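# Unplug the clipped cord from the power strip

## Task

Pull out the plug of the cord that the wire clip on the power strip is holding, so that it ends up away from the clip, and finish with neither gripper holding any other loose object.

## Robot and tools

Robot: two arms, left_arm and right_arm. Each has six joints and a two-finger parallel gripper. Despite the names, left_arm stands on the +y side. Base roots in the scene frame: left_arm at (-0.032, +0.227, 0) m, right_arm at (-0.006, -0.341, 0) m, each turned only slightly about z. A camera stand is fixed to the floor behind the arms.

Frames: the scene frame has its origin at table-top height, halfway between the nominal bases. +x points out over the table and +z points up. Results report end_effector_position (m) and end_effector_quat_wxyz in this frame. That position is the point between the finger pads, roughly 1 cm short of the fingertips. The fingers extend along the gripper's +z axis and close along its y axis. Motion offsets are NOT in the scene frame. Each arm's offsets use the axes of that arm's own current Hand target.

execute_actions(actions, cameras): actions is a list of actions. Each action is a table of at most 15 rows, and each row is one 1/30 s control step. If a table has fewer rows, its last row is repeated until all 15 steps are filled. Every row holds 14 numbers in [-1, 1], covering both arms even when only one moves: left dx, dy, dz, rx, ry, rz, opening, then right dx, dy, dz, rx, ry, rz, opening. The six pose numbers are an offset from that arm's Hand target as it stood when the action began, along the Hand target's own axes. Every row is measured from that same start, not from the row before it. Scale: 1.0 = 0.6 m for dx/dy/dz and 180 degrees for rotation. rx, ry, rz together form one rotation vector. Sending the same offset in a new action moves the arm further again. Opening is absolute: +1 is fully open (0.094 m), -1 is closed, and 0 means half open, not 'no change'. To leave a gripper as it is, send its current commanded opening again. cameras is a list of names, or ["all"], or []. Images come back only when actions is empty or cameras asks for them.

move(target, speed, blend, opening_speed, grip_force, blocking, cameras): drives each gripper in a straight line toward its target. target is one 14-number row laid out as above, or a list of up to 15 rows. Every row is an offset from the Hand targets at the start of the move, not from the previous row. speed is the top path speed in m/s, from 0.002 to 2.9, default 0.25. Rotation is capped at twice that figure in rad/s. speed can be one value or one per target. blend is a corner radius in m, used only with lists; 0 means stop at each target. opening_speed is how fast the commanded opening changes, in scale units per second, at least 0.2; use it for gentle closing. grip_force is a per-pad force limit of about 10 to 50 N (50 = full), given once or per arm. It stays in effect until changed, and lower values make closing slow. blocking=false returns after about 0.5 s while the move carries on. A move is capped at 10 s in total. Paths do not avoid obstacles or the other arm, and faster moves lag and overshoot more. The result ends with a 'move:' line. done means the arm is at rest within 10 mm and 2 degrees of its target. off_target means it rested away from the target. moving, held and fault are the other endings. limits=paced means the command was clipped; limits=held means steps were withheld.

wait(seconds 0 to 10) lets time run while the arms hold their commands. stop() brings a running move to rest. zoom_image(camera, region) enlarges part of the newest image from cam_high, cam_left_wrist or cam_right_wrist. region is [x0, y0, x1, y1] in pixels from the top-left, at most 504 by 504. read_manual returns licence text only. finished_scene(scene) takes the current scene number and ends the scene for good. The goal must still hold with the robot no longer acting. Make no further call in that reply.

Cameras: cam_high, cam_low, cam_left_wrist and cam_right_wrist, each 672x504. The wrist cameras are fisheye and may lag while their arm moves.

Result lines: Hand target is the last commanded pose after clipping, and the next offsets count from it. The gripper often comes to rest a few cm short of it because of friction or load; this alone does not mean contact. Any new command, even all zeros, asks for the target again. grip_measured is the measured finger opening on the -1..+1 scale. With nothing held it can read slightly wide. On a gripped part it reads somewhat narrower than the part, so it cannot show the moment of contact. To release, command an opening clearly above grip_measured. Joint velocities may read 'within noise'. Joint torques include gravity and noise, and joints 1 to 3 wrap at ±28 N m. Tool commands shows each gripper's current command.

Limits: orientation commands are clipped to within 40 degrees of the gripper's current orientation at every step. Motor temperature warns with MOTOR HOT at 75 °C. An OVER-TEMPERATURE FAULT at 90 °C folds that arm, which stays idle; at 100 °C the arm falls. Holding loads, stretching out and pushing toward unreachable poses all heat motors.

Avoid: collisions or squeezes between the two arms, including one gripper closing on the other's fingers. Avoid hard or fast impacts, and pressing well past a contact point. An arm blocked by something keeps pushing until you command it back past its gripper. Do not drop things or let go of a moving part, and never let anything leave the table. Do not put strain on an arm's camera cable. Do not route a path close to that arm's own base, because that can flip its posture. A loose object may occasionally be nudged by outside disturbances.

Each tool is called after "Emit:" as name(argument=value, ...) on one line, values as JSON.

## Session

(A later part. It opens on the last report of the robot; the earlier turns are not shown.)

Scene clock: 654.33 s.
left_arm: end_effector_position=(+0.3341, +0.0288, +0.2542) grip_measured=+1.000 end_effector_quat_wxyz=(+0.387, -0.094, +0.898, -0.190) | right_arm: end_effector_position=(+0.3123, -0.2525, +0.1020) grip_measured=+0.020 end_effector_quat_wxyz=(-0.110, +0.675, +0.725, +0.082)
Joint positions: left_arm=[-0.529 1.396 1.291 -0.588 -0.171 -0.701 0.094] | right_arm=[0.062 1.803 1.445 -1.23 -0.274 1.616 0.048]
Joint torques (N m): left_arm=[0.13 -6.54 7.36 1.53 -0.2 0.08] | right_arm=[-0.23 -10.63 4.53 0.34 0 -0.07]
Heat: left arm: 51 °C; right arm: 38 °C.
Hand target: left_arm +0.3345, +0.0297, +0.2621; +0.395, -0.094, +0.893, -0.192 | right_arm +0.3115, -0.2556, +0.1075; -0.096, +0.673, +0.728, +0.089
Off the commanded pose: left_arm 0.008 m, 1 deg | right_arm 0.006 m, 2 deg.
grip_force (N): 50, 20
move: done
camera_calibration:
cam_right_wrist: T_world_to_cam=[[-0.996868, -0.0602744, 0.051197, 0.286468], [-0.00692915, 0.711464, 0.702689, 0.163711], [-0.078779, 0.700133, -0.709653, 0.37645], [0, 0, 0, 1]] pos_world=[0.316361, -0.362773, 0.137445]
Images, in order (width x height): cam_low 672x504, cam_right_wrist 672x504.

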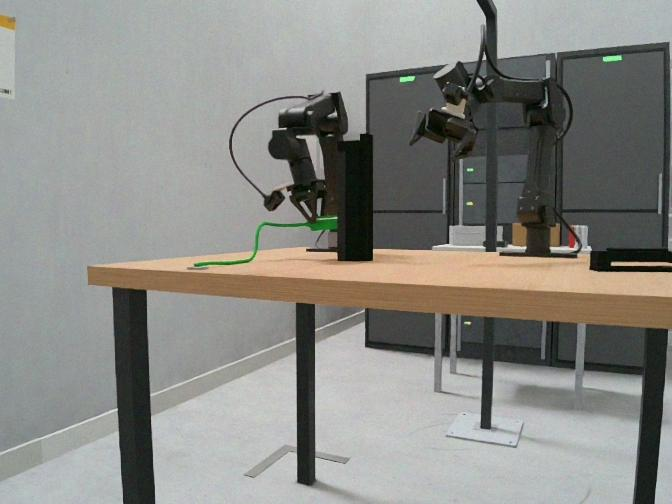

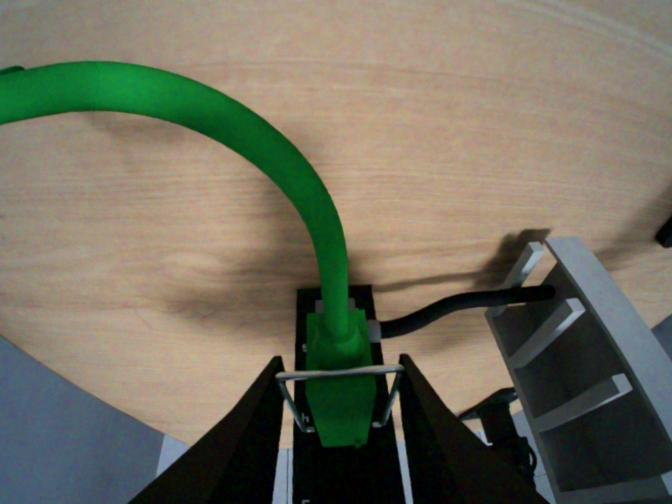

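Emit:
move(target=[[0,0,0,0,0,0,1, 0.01727,0.00722,-0.03815,0,0,0,0.0],[0,0,0,0,0,0,1, 0.04637,0.01552,-0.06797,0,0.0278,0,0.0],[0,0,0,0,0,0,1, 0.08433,0.01805,-0.08575,0,0.0667,0,0.0]], speed=0.06, blend=[0.015,0.015,0], cameras=["cam_right_wrist","cam_low"])

Emit:
zoom_image(camera="cam_low", region=[240, 130, 400, 270])

Emit:
zoom_image(camera="cam_right_wrist", region=[200, 260, 480, 470])

Scene clock: 695.83 s.
left_arm: end_effector_position=(+0.3341, +0.0288, +0.2542) grip_measured=+1.000 end_effector_quat_wxyz=(+0.387, -0.094, +0.898, -0.190) | right_arm: end_effector_position=(+0.3089, -0.2281, +0.1561) grip_measured=+0.020 end_effector_quat_wxyz=(-0.169, +0.677, +0.706, +0.124)
Joint positions: left_arm=[-0.529 1.396 1.291 -0.588 -0.171 -0.701 0.094] | right_arm=[0.061 1.803 1.624 -1.417 -0.421 1.642 0.048]
Joint torques (N m): left_arm=[-0.1 -6.34 7.42 1.55 -0.2 0.04] | right_arm=[-0.23 -7.73 9.62 0.24 -0.67 -0.31]
Heat: left arm: 51 °C; right arm: 38 °C.
Hand target: left_arm +0.3345, +0.0297, +0.2621; +0.395, -0.094, +0.893, -0.192 | right_arm +0.3196, -0.2194, +0.1703; -0.172, +0.660, +0.714, +0.159
Off the commanded pose: left_arm 0.008 m, 1 deg | right_arm 0.020 m, 5 deg.
grip_force (N): 50, 20
move: off_target (right_arm); blend cut to 0.0128 m at target 1
camera_calibration:
cam_right_wrist: T_world_to_cam=[[-0.996081, -0.0409929, 0.0783713, 0.28177], [0.0378571, 0.60322, 0.796676, 0.0551254], [-0.0799331, 0.796521, -0.599304, 0.402606], [0, 0, 0, 1]] pos_world=[0.31076, -0.342387, 0.175284]
Images, in order (width x height): cam_low 672x504, cam_right_wrist 672x504.

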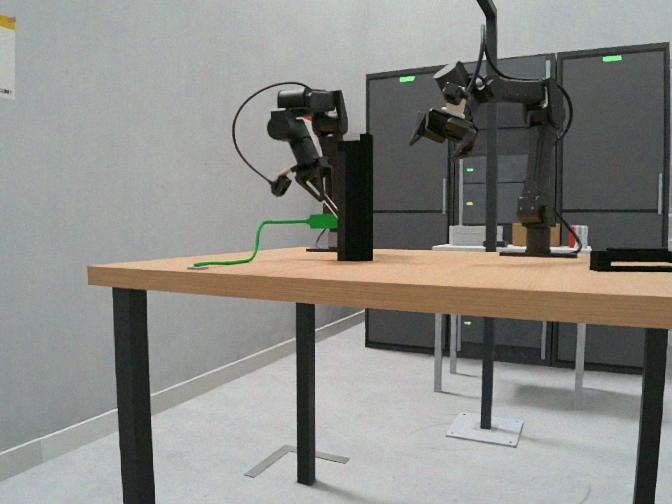

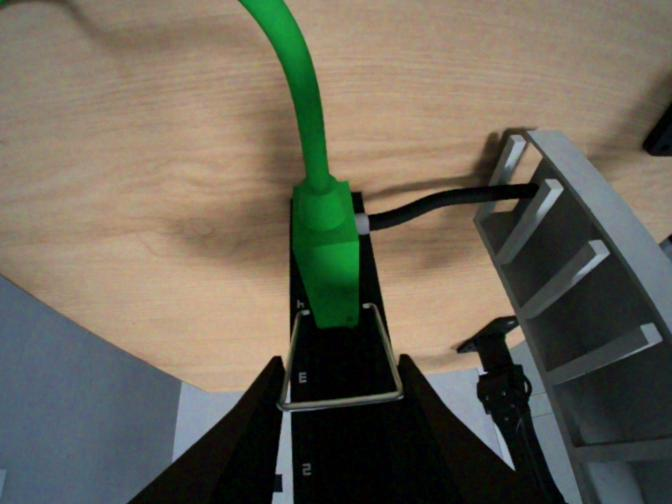

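Scaled by 3.150 from the camera's 672x504 image, which has a finer 960x720 frame.

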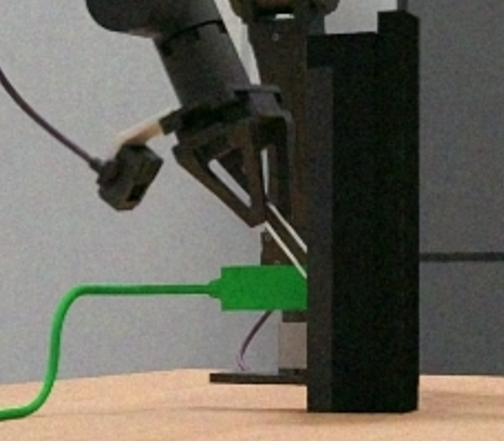

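Scaled by 1.800 from the camera's 672x504 image, which has a finer 960x720 frame.

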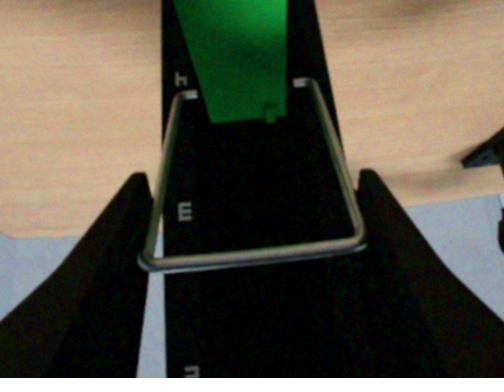

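Emit:
move(target=[0,0,0,0,0,0,1, 0.04517,0.00633,-0.00505,0,0.0556,0,0.0], speed=0.06, cameras=["cam_right_wrist","cam_low"])

Emit:
zoom_image(camera="cam_low", region=[240, 130, 400, 270])

Scene clock: 704.93 s.
left_arm: end_effector_position=(+0.3341, +0.0288, +0.2542) grip_measured=+1.000 end_effector_quat_wxyz=(+0.387, -0.094, +0.898, -0.190) | right_arm: end_effector_position=(+0.3075, -0.2125, +0.1663) grip_measured=+0.020 end_effector_quat_wxyz=(-0.223, +0.673, +0.686, +0.162)
Joint positions: left_arm=[-0.529 1.396 1.291 -0.588 -0.171 -0.701 0.094] | right_arm=[0.043 1.811 1.628 -1.429 -0.556 1.642 0.048]
Joint torques (N m): left_arm=[-0.12 -6.54 7.09 1.49 -0.15 0.08] | right_arm=[0.13 -7.64 9.96 0.38 -1.08 -0.43]
Heat: left arm: 51 °C; right arm: 39 °C.
Hand target: left_arm +0.3345, +0.0297, +0.2621; +0.395, -0.094, +0.893, -0.192 | right_arm +0.3215, -0.1963, +0.1854; -0.233, +0.644, +0.696, +0.216
Off the commanded pose: left_arm 0.008 m, 1 deg | right_arm 0.029 m, 7 deg.
grip_force (N): 50, 20
move: off_target (right_arm)
camera_calibration:
cam_right_wrist: T_world_to_cam=[[-0.994144, -0.031177, 0.103472, 0.277423], [0.0748623, 0.491842, 0.86746, -0.00919142], [-0.0779368, 0.870126, -0.486628, 0.392411], [0, 0, 0, 1]] pos_world=[0.307069, -0.328277, 0.170226]
Images, in order (width x height): cam_low 672x504, cam_right_wrist 672x504.

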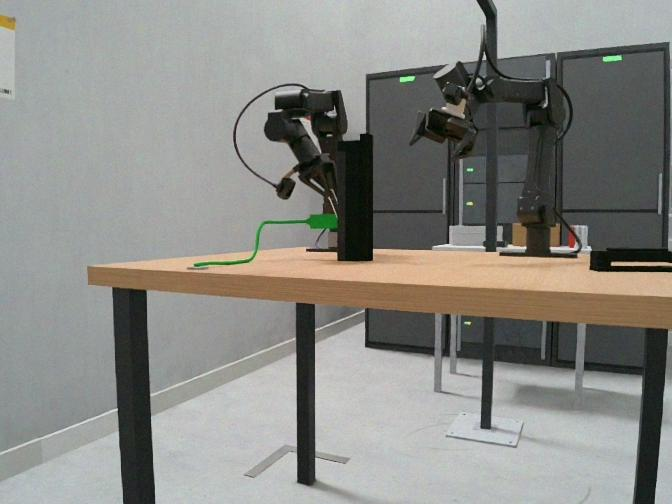

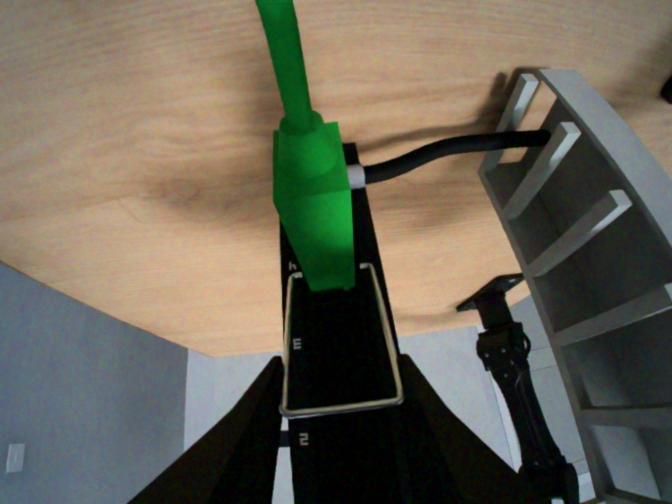

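Scaled by 3.150 from the camera's 672x504 image, which has a finer 960x720 frame.

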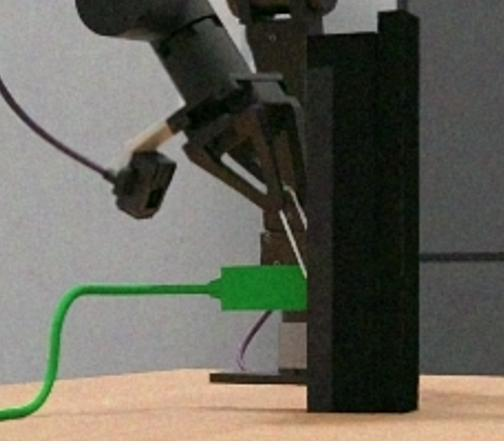

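Emit:
move(target=[0,0,0,0,0,0,1, 0,0,0,0,0,0,0.15], speed=0.05, opening_speed=0.6, cameras=["cam_right_wrist","cam_low"])

Emit:
zoom_image(camera="cam_low", region=[240, 130, 400, 270])

Emit:
zoom_image(camera="cam_right_wrist", region=[200, 240, 480, 450])

Scene clock: 711.13 s.
left_arm: end_effector_position=(+0.3341, +0.0288, +0.2542) grip_measured=+1.000 end_effector_quat_wxyz=(+0.387, -0.094, +0.898, -0.190) | right_arm: end_effector_position=(+0.3096, -0.2020, +0.1771) grip_measured=+0.147 end_effector_quat_wxyz=(-0.239, +0.655, +0.691, +0.191)
Joint positions: left_arm=[-0.529 1.396 1.291 -0.588 -0.171 -0.701 0.094] | right_arm=[0.044 1.811 1.645 -1.431 -0.622 1.611 0.054]
Joint torques (N m): left_arm=[-0.03 -6.35 7.28 1.51 -0.15 0.03] | right_arm=[0.17 -7.15 8.9 0.43 -0.48 -0.08]
Heat: left arm: 51 °C; right arm: 41 °C.
Hand target: left_arm +0.3345, +0.0297, +0.2621; +0.395, -0.094, +0.893, -0.192 | right_arm +0.3215, -0.1964, +0.1854; -0.233, +0.644, +0.696, +0.216
Off the commanded pose: left_arm 0.008 m, 1 deg | right_arm 0.016 m, 3 deg.
grip_force (N): 50, 20
move: off_target (right_arm)
camera_calibration:
cam_right_wrist: T_world_to_cam=[[-0.995261, -0.0612546, 0.0755268, 0.277938], [0.0418518, 0.431248, 0.901262, -0.0318808], [-0.0877773, 0.900151, -0.426641, 0.387188], [0, 0, 0, 1]] pos_world=[0.311941, -0.317754, 0.172931]
Images, in order (width x height): cam_low 672x504, cam_right_wrist 672x504.

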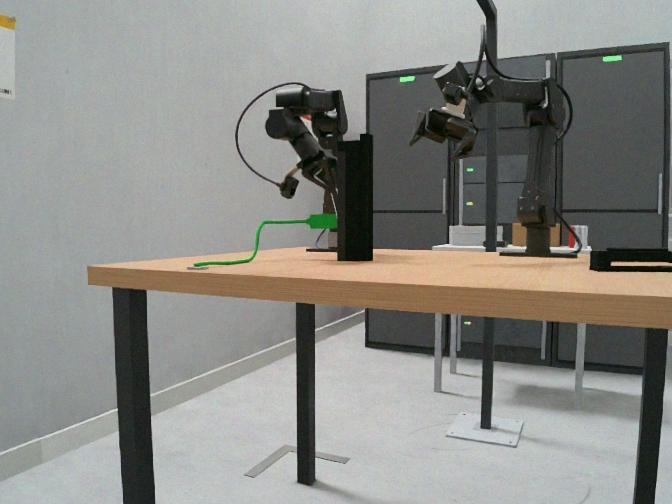

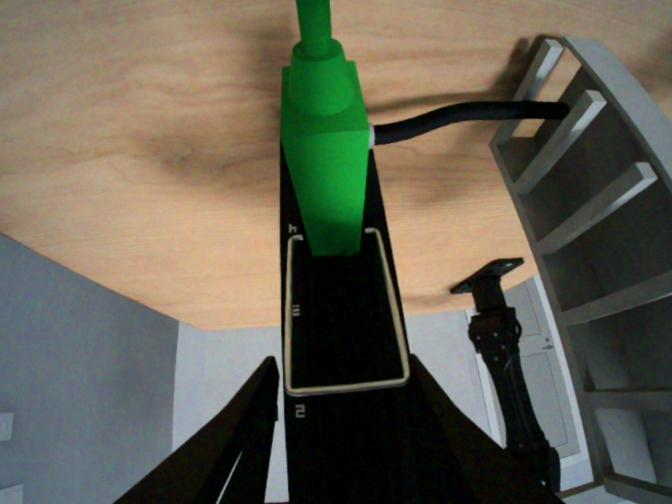

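Scaled by 3.150 from the camera's 672x504 image, which has a finer 960x720 frame.

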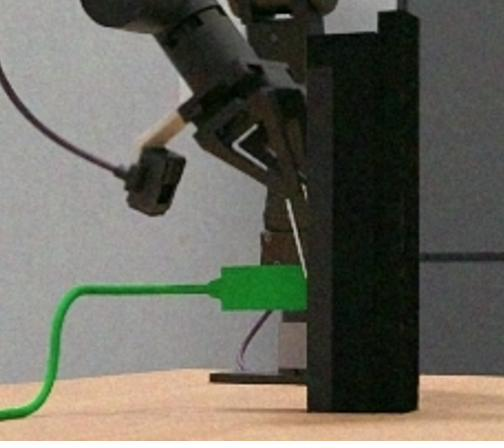

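Scaled by 1.800 from the camera's 672x504 image, which has a finer 960x720 frame.

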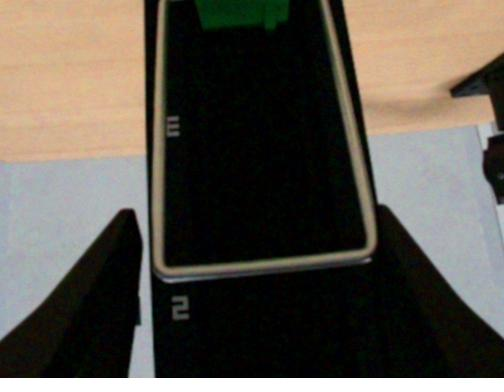

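Emit:
move(target=[0,0,0,0,0,0,1, 0,0,0,0,0,0,0.4], speed=0.05, opening_speed=1.0, cameras=["cam_right_wrist","cam_low"])

Emit:
zoom_image(camera="cam_right_wrist", region=[200, 200, 480, 410])

Scene clock: 717.63 s.
left_arm: end_effector_position=(+0.3341, +0.0288, +0.2542) grip_measured=+1.000 end_effector_quat_wxyz=(+0.387, -0.094, +0.898, -0.190) | right_arm: end_effector_position=(+0.3141, -0.1998, +0.1803) grip_measured=+0.397 end_effector_quat_wxyz=(-0.237, +0.651, +0.692, +0.203)
Joint positions: left_arm=[-0.529 1.396 1.291 -0.588 -0.171 -0.701 0.094] | right_arm=[0.044 1.811 1.653 -1.416 -0.634 1.611 0.066]
Joint torques (N m): left_arm=[-0.32 -6.38 7.36 1.5 -0.18 0.04] | right_arm=[0.17 -7.09 8.29 0.28 -0.38 -0.09]
Heat: left arm: 51 °C; right arm: 42 °C.
Hand target: left_arm +0.3345, +0.0297, +0.2621; +0.395, -0.094, +0.893, -0.192 | right_arm +0.3216, -0.1964, +0.1854; -0.233, +0.644, +0.696, +0.216
Off the commanded pose: left_arm 0.008 m, 1 deg | right_arm 0.010 m, 2 deg.
grip_force (N): 50, 20
move: done
camera_calibration:
cam_right_wrist: T_world_to_cam=[[-0.996636, -0.0622681, 0.0532827, 0.28665], [0.0223914, 0.418526, 0.907929, -0.0334794], [-0.0788352, 0.906068, -0.415724, 0.383417], [0, 0, 0, 1]] pos_world=[0.316662, -0.315541, 0.174519]
Images, in order (width x height): cam_low 672x504, cam_right_wrist 672x504.

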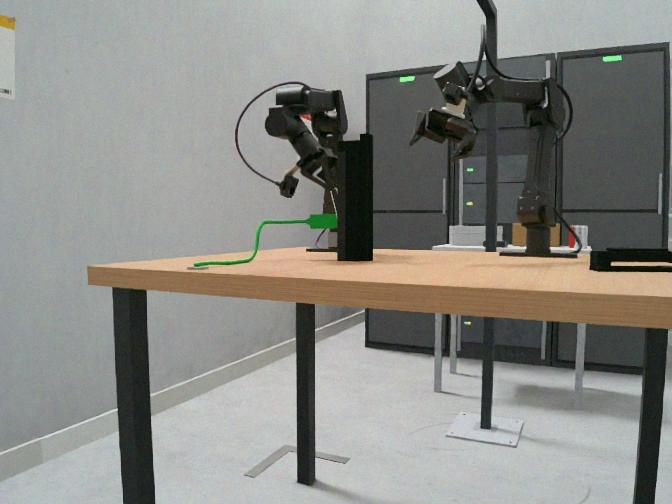

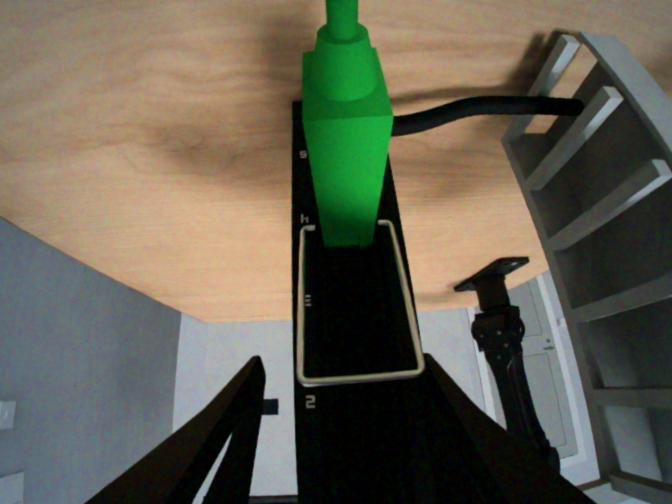

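Scaled by 1.800 from the camera's 672x504 image, which has a finer 960x720 frame.

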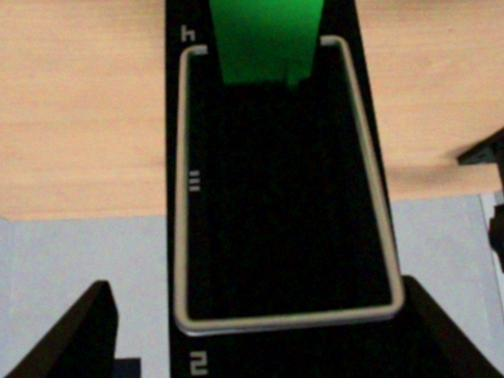

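Emit:
move(target=[[0,0,0,0,0,0,1, -0.0661,-0.0129,-0.0595,0,0,0,0.4],[0,0,0,0,0,0,1, -0.0964,-0.0003,0.0012,0,-0.1389,0,0.4]], speed=0.12, blend=[0.02,0], cameras=["cam_right_wrist","cam_low"])

Emit:
zoom_image(camera="cam_low", region=[240, 130, 400, 270])

Scene clock: 738.10 s.
left_arm: end_effector_position=(+0.3341, +0.0288, +0.2542) grip_measured=+1.000 end_effector_quat_wxyz=(+0.387, -0.094, +0.898, -0.190) | right_arm: end_effector_position=(+0.3244, -0.2410, +0.1557) grip_measured=+0.397 end_effector_quat_wxyz=(-0.079, +0.671, +0.733, +0.081)
Joint positions: left_arm=[-0.529 1.396 1.291 -0.588 -0.171 -0.701 0.094] | right_arm=[0.116 1.817 1.684 -1.404 -0.225 1.662 0.066]
Joint torques (N m): left_arm=[0.01 -6.52 7.23 1.53 -0.09 0.07] | right_arm=[0.36 -7.24 5.35 0.39 0.08 0.05]
Heat: left arm: 51 °C; right arm: 40 °C.
Hand target: left_arm +0.3345, +0.0297, +0.2621; +0.395, -0.094, +0.893, -0.192 | right_arm +0.3249, -0.2419, +0.1500; -0.077, +0.675, +0.730, +0.071
Off the commanded pose: left_arm 0.008 m, 1 deg | right_arm 0.006 m, 1 deg.
grip_force (N): 50, 20
move: done
camera_calibration:
cam_right_wrist: T_world_to_cam=[[-0.997627, -0.0683597, 0.00825042, 0.301432], [-0.0451942, 0.740484, 0.670553, 0.142321], [-0.0519481, 0.668588, -0.741816, 0.396192], [0, 0, 0, 1]] pos_world=[0.32773, -0.34967, 0.195981]
Images, in order (width x height): cam_low 672x504, cam_right_wrist 672x504.

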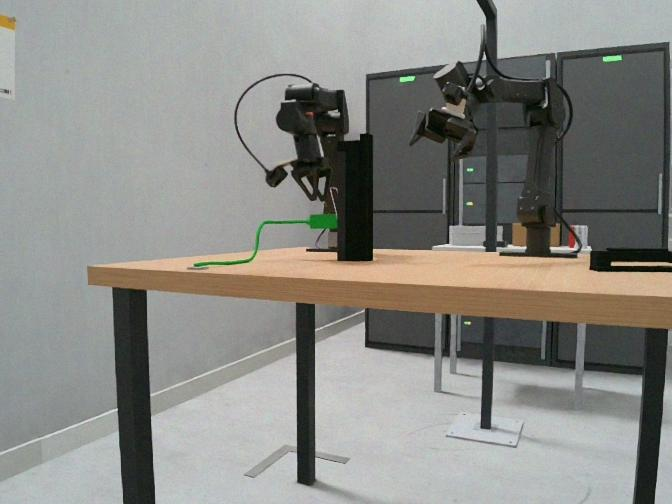

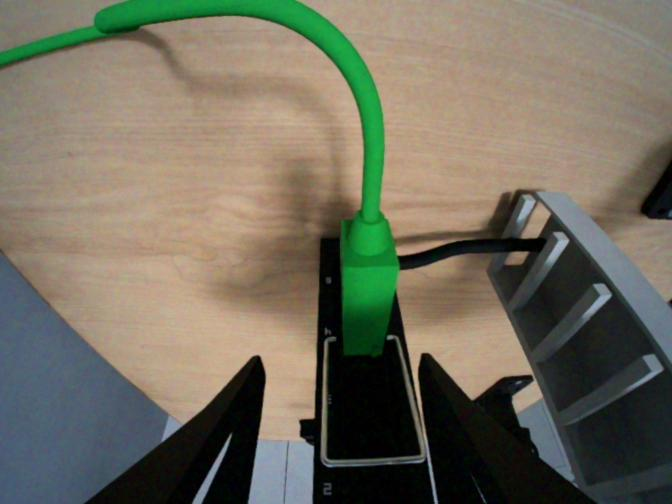

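Scaled by 3.150 from the camera's 672x504 image, which has a finer 960x720 frame.

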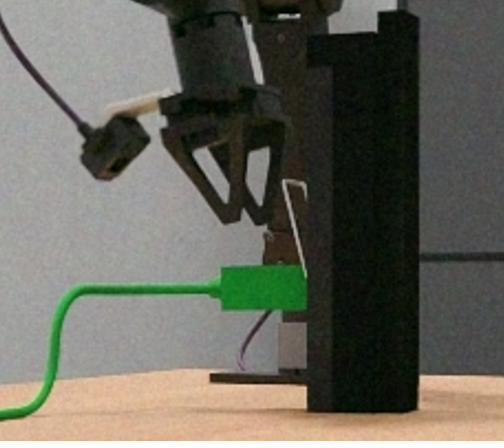

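Emit:
move(target=[0,0,0,0,0,0,1, -0.0119,-0.0245,0.08,0,0,0,0.4], speed=0.08, cameras=["cam_right_wrist","cam_low"])

Emit:
zoom_image(camera="cam_low", region=[240, 130, 400, 270])

Emit:
zoom_image(camera="cam_right_wrist", region=[200, 260, 480, 470])

Scene clock: 746.93 s.
left_arm: end_effector_position=(+0.3341, +0.0288, +0.2542) grip_measured=+1.000 end_effector_quat_wxyz=(+0.387, -0.094, +0.898, -0.190) | right_arm: end_effector_position=(+0.3127, -0.2395, +0.0958) grip_measured=+0.397 end_effector_quat_wxyz=(-0.089, +0.674, +0.730, +0.067)
Joint positions: left_arm=[-0.529 1.396 1.291 -0.588 -0.171 -0.701 0.094] | right_arm=[0.127 1.808 1.435 -1.196 -0.224 1.676 0.066]
Joint torques (N m): left_arm=[-0.14 -6.35 7.1 1.45 -0.17 0.1] | right_arm=[0.54 -10.7 4.53 0.35 0.04 0.11]
Heat: left arm: 51 °C; right arm: 40 °C.
Hand target: left_arm +0.3345, +0.0297, +0.2621; +0.395, -0.094, +0.893, -0.192 | right_arm +0.3101, -0.2401, +0.1016; -0.077, +0.675, +0.730, +0.071
Off the commanded pose: left_arm 0.008 m, 1 deg | right_arm 0.006 m, 1 deg.
grip_force (N): 50, 20
move: done
camera_calibration:
cam_right_wrist: T_world_to_cam=[[-0.996934, -0.0655338, 0.0427615, 0.287552], [-0.02041, 0.745318, 0.666397, 0.174632], [-0.0755424, 0.66348, -0.74437, 0.356554], [0, 0, 0, 1]] pos_world=[0.31717, -0.347878, 0.136738]
Images, in order (width x height): cam_low 672x504, cam_right_wrist 672x504.

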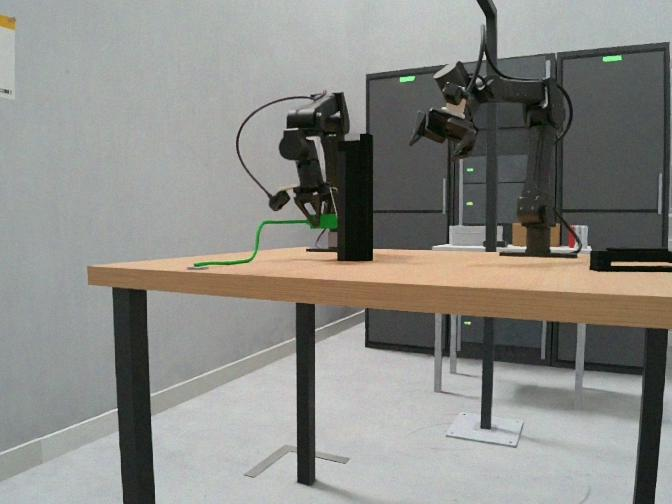

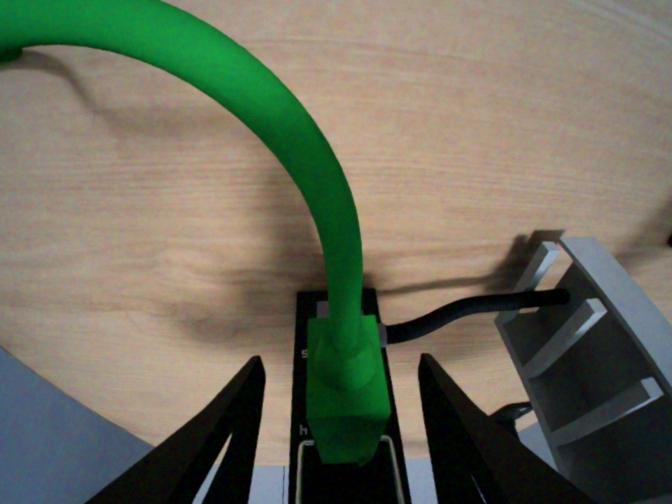

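Scaled by 3.150 from the camera's 672x504 image, which has a finer 960x720 frame.

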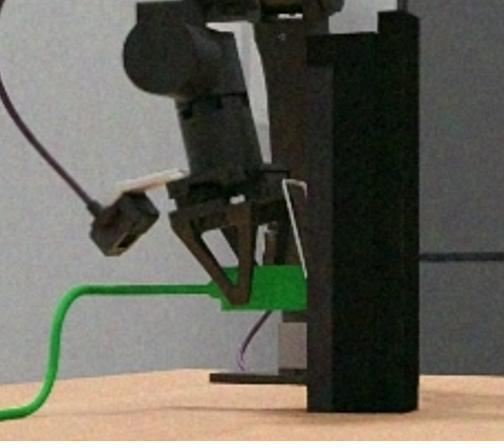

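Scaled by 1.800 from the camera's 672x504 image, which has a finer 960x720 frame.

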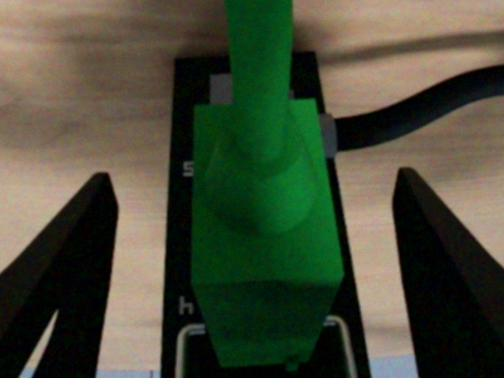

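Emit:
move(target=[0,0,0,0,0,0,1, 0,0,0,0,0,0,-0.6], speed=0.05, opening_speed=1.0, grip_force=[50, 50], cameras=["cam_right_wrist","cam_low"])

Emit:
zoom_image(camera="cam_right_wrist", region=[200, 260, 480, 470])

Scene clock: 752.53 s.
left_arm: end_effector_position=(+0.3341, +0.0288, +0.2542) grip_measured=+1.000 end_effector_quat_wxyz=(+0.387, -0.094, +0.898, -0.190) | right_arm: end_effector_position=(+0.3119, -0.2400, +0.0960) grip_measured=-0.479 end_effector_quat_wxyz=(-0.089, +0.675, +0.730, +0.066)
Joint positions: left_arm=[-0.529 1.396 1.291 -0.588 -0.171 -0.701 0.094] | right_arm=[0.127 1.807 1.435 -1.2 -0.222 1.677 0.024]
Joint torques (N m): left_arm=[0.13 -6.46 7.21 1.55 -0.17 0.03] | right_arm=[0.58 -10.67 4.56 0.36 0.02 0.08]
Heat: left arm: 51 °C; right arm: 39 °C.
Hand target: left_arm +0.3345, +0.0297, +0.2621; +0.395, -0.094, +0.893, -0.192 | right_arm +0.3101, -0.2400, +0.1016; -0.077, +0.675, +0.730, +0.071
Off the commanded pose: left_arm 0.008 m, 1 deg | right_arm 0.006 m, 2 deg.
move: done
camera_calibration:
cam_right_wrist: T_world_to_cam=[[-0.996919, -0.0638999, 0.0455006, 0.286897], [-0.0175461, 0.746984, 0.66461, 0.174566], [-0.0764567, 0.661764, -0.745804, 0.356946], [0, 0, 0, 1]] pos_world=[0.316367, -0.34828, 0.137139]
Images, in order (width x height): cam_low 672x504, cam_right_wrist 672x504.

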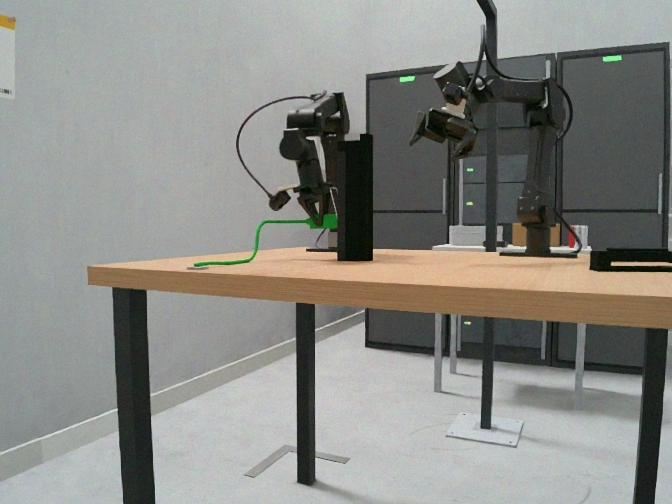

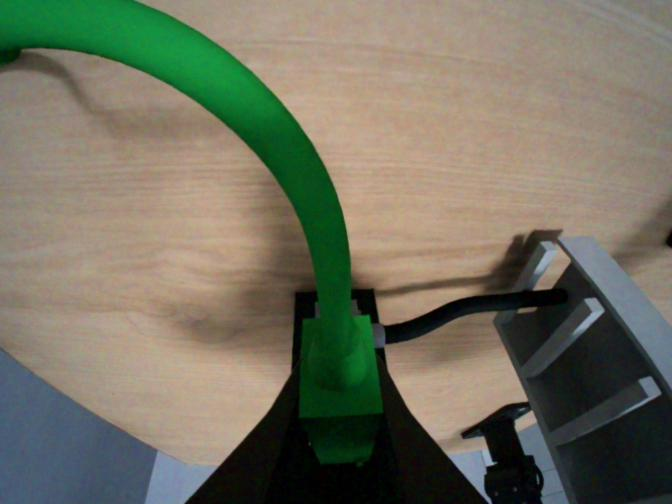

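Scaled by 1.800 from the camera's 672x504 image, which has a finer 960x720 frame.

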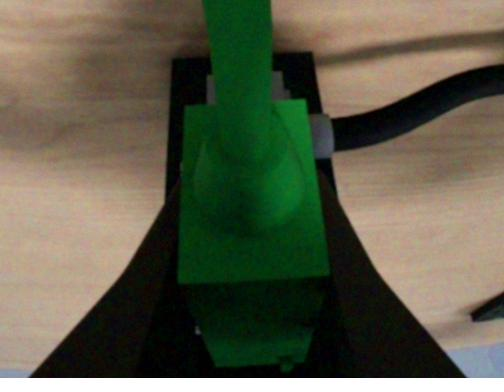

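Emit:
move(target=[0,0,0,0,0,0,1, -0.1781,-0.0035,-0.0448,0,0,0,-0.6], speed=0.08, cameras=["cam_right_wrist","cam_low", "cam_high"])

Emit:
zoom_image(camera="cam_low", region=[200, 130, 400, 290])

Scene clock: 761.03 s.
left_arm: end_effector_position=(+0.3341, +0.0288, +0.2542) grip_measured=+1.000 end_effector_quat_wxyz=(+0.387, -0.094, +0.898, -0.190) | right_arm: end_effector_position=(+0.3147, -0.3471, +0.0974) grip_measured=-0.482 end_effector_quat_wxyz=(-0.086, +0.676, +0.727, +0.078)
Joint positions: left_arm=[-0.529 1.396 1.291 -0.588 -0.171 -0.701 0.094] | right_arm=[-0.206 1.807 1.439 -1.257 -0.225 1.345 0.024]
Joint torques (N m): left_arm=[0.06 -6.37 7.53 1.54 -0.17 0.08] | right_arm=[0.24 -8.09 8.47 -0.12 0.11 -0.07]
Heat: left arm: 51 °C; right arm: 40 °C.
Hand target: left_arm +0.3345, +0.0297, +0.2621; +0.395, -0.094, +0.893, -0.192 | right_arm +0.3166, -0.3500, +0.1055; -0.077, +0.675, +0.730, +0.071
Off the commanded pose: left_arm 0.008 m, 1 deg | right_arm 0.009 m, 1 deg.
move: done
camera_calibration:
cam_right_wrist: T_world_to_cam=[[-0.998167, -0.0554217, 0.0243079, 0.288134], [-0.0246085, 0.738662, 0.673627, 0.252158], [-0.0552889, 0.671794, -0.738672, 0.425201], [0, 0, 0, 1]] pos_world=[0.31732, -0.455938, 0.137219]
Images, in order (width x height): cam_high 672x504, cam_low 672x504, cam_right_wrist 672x504.

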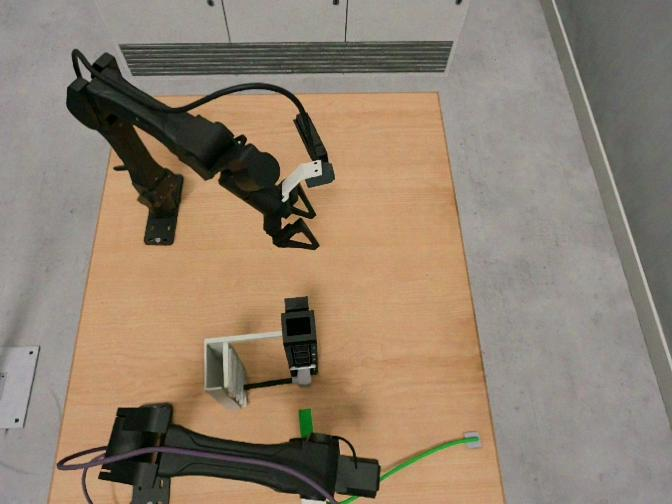

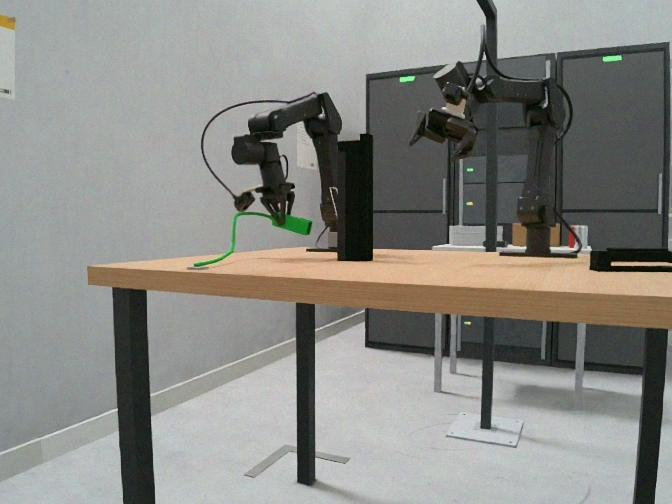

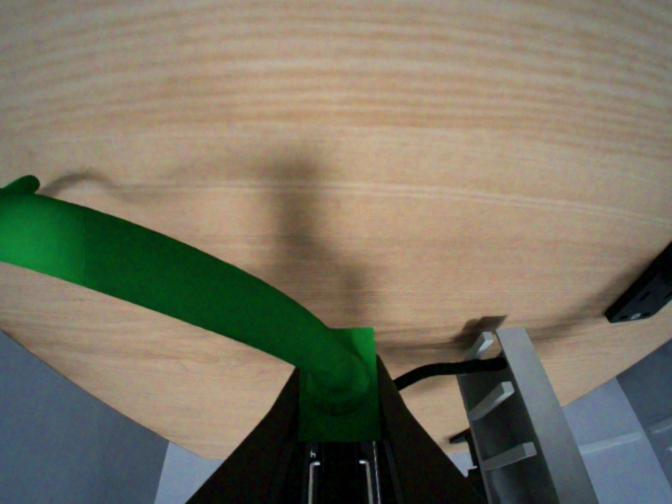

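Scaled by 2.520 from the camera's 672x504 image, which has a finer 960x720 frame.

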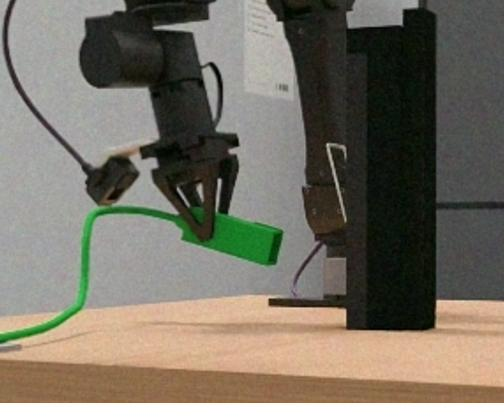

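Emit:
move(target=[0,0,0,0,0,0,1, -0.0191,0,0.0896,0,0,0,-0.6], speed=0.1, cameras=["cam_right_wrist","cam_low", "cam_high"])

Emit:
zoom_image(camera="cam_low", region=[200, 130, 400, 290])

Scene clock: 774.63 s.
left_arm: end_effector_position=(+0.3341, +0.0288, +0.2542) grip_measured=+1.000 end_effector_quat_wxyz=(+0.387, -0.094, +0.898, -0.190) | right_arm: end_effector_position=(+0.3191, -0.3489, +0.0553) grip_measured=-0.482 end_effector_quat_wxyz=(-0.077, +0.676, +0.729, +0.080)
Joint positions: left_arm=[-0.529 1.396 1.291 -0.588 -0.171 -0.701 0.094] | right_arm=[-0.206 1.842 1.314 -1.08 -0.219 1.344 0.024]
Joint torques (N m): left_arm=[-0.14 -6.34 7.24 1.48 -0.13 0.05] | right_arm=[0.24 -7.66 4.71 0.24 0.03 -0.04]
Heat: left arm: 51 °C; right arm: 41 °C.
Hand target: left_arm +0.3345, +0.0297, +0.2621; +0.395, -0.094, +0.893, -0.192 | right_arm +0.3166, -0.3500, +0.0505; -0.077, +0.675, +0.730, +0.071
Off the commanded pose: left_arm 0.008 m, 1 deg | right_arm 0.005 m, 1 deg.
move: done
camera_calibration:
cam_right_wrist: T_world_to_cam=[[-0.998373, -0.0562985, 0.00899901, 0.294012], [-0.0359777, 0.744562, 0.666583, 0.287977], [-0.0442279, 0.665175, -0.745377, 0.390111], [0, 0, 0, 1]] pos_world=[0.321149, -0.457357, 0.0961733]
Images, in order (width x height): cam_high 672x504, cam_low 672x504, cam_right_wrist 672x504.

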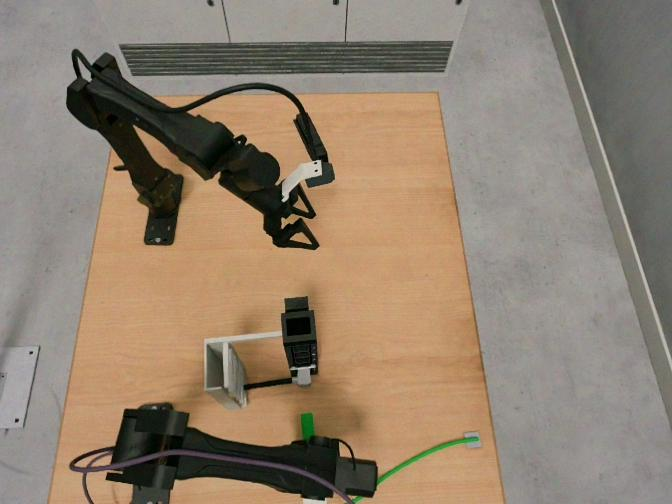

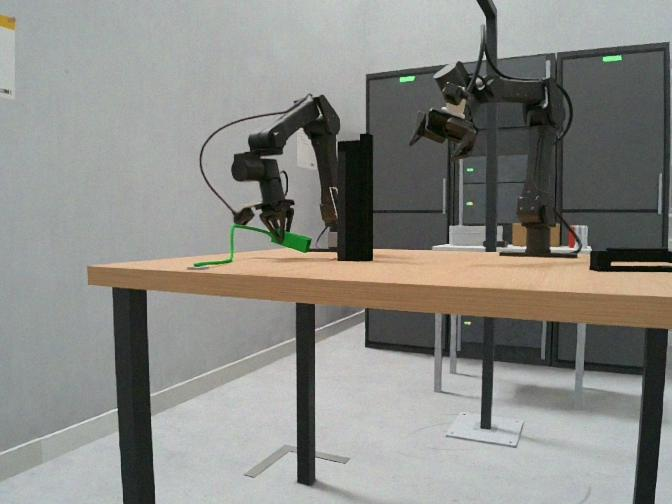

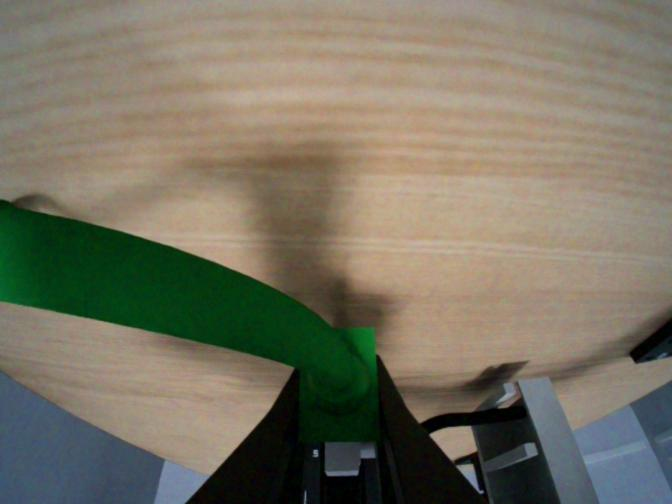

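Scaled by 2.520 from the camera's 672x504 image, which has a finer 960x720 frame.

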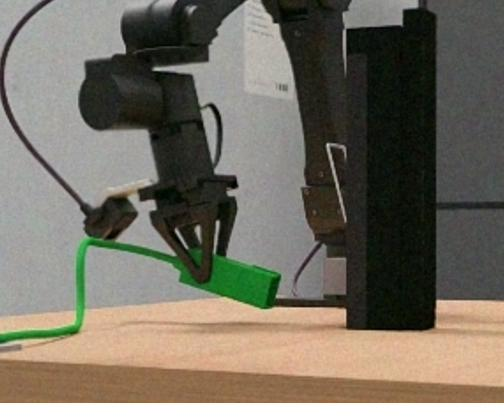

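Emit:
move(target=[0,0,0,0,0,0,1, -0.0118,0,0.0555,0,0,0,-0.55], speed=0.05, grip_force=[50, 20], cameras=["cam_right_wrist","cam_low"])

Emit:
zoom_image(camera="cam_low", region=[200, 130, 400, 290])

Scene clock: 778.57 s.
left_arm: end_effector_position=(+0.3341, +0.0288, +0.2542) grip_measured=+1.000 end_effector_quat_wxyz=(+0.387, -0.094, +0.898, -0.190) | right_arm: end_effector_position=(+0.3168, -0.3490, +0.0331) grip_measured=-0.476 end_effector_quat_wxyz=(-0.076, +0.675, +0.729, +0.080)
Joint positions: left_arm=[-0.529 1.396 1.291 -0.588 -0.171 -0.701 0.094] | right_arm=[-0.206 1.859 1.244 -0.991 -0.217 1.342 0.025]
Joint torques (N m): left_arm=[0.08 -6.46 7.34 1.55 -0.16 0.09] | right_arm=[0.28 -5.61 3.51 0.7 0.02 -0.03]
Heat: left arm: 51 °C; right arm: 40 °C.
Hand target: left_arm +0.3345, +0.0297, +0.2621; +0.395, -0.094, +0.893, -0.192 | right_arm +0.3167, -0.3500, +0.0165; -0.077, +0.675, +0.730, +0.071
Off the commanded pose: left_arm 0.008 m, 1 deg | right_arm 0.017 m, 1 deg.
grip_force (N): 50, 20
move: off_target (right_arm)
camera_calibration:
cam_right_wrist: T_world_to_cam=[[-0.998319, -0.0575188, 0.00707192, 0.291483], [-0.0382504, 0.745677, 0.665209, 0.303905], [-0.0435353, 0.66382, -0.746624, 0.372862], [0, 0, 0, 1]] pos_world=[0.318851, -0.457363, 0.0741665]
Images, in order (width x height): cam_low 672x504, cam_right_wrist 672x504.

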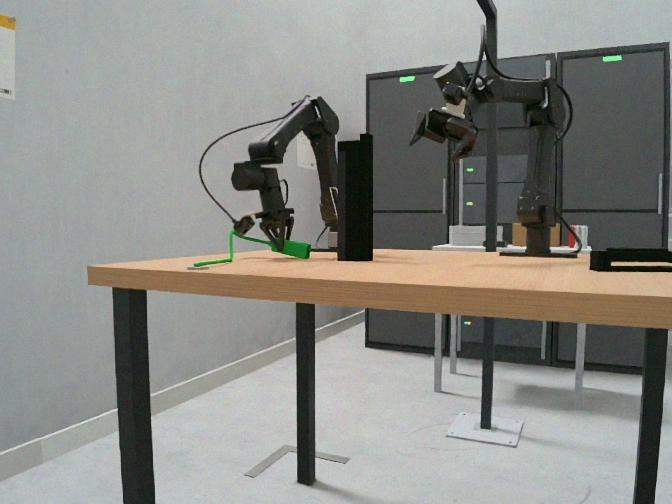

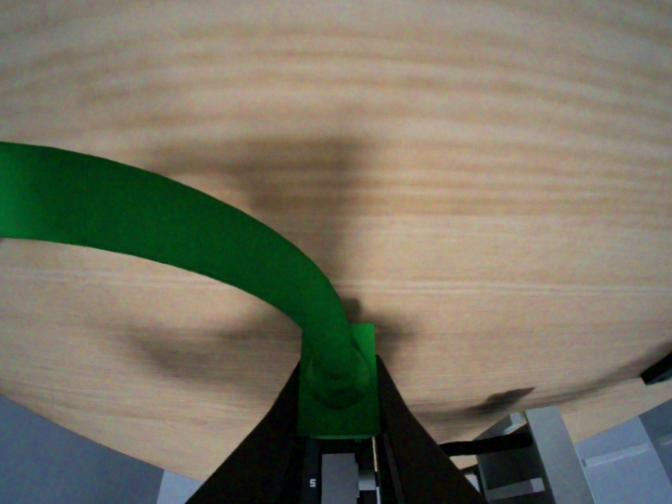

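Scaled by 2.520 from the camera's 672x504 image, which has a finer 960x720 frame.

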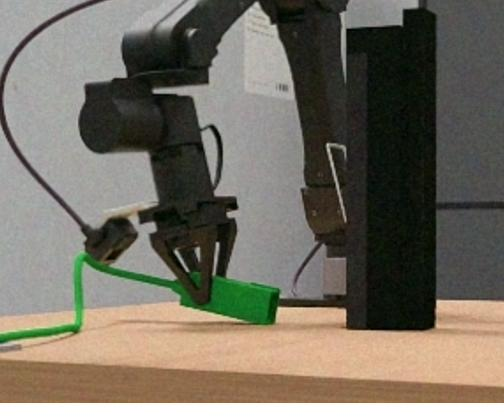

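Emit:
move(target=[0,0,0,0,0,0,1, -0.0035,0,0.0163,0,0,0,-0.5], speed=0.05, grip_force=[50, 10], cameras=["cam_low"])

Emit:
zoom_image(camera="cam_low", region=[200, 130, 400, 290])

Scene clock: 785.20 s.
left_arm: end_effector_position=(+0.3341, +0.0288, +0.2542) grip_measured=+1.000 end_effector_quat_wxyz=(+0.387, -0.094, +0.898, -0.190) | right_arm: end_effector_position=(+0.3176, -0.3497, +0.0203) grip_measured=-0.469 end_effector_quat_wxyz=(-0.075, +0.675, +0.729, +0.078)
Joint positions: left_arm=[-0.529 1.396 1.291 -0.588 -0.171 -0.701 0.094] | right_arm=[-0.206 1.882 1.219 -0.944 -0.214 1.342 0.025]
Joint torques (N m): left_arm=[0.09 -6.38 7.36 1.52 -0.15 0.06] | right_arm=[0.28 -6.13 3.67 0.6 0.01 -0.02]
Heat: left arm: 51 °C; right arm: 39 °C.
Hand target: left_arm +0.3345, +0.0297, +0.2621; +0.395, -0.094, +0.893, -0.192 | right_arm +0.3165, -0.3500, +0.0064; -0.077, +0.675, +0.730, +0.071
Off the commanded pose: left_arm 0.008 m, 1 deg | right_arm 0.014 m, 1 deg.
grip_force (N): 50, 10
move: off_target (right_arm)
Images, in order (width x height): cam_low 672x504.

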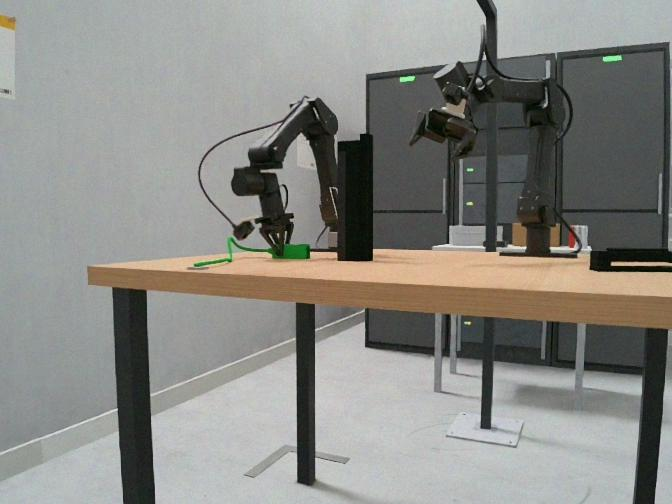

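Scaled by 2.520 from the camera's 672x504 image, which has a finer 960x720 frame.

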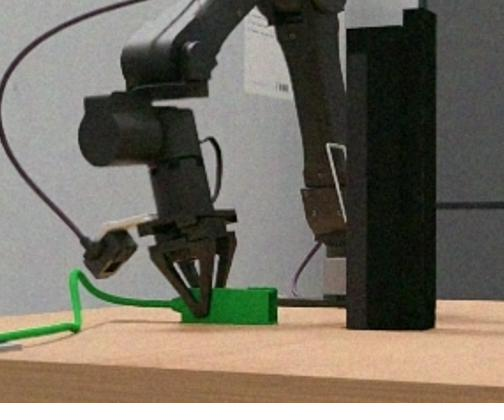

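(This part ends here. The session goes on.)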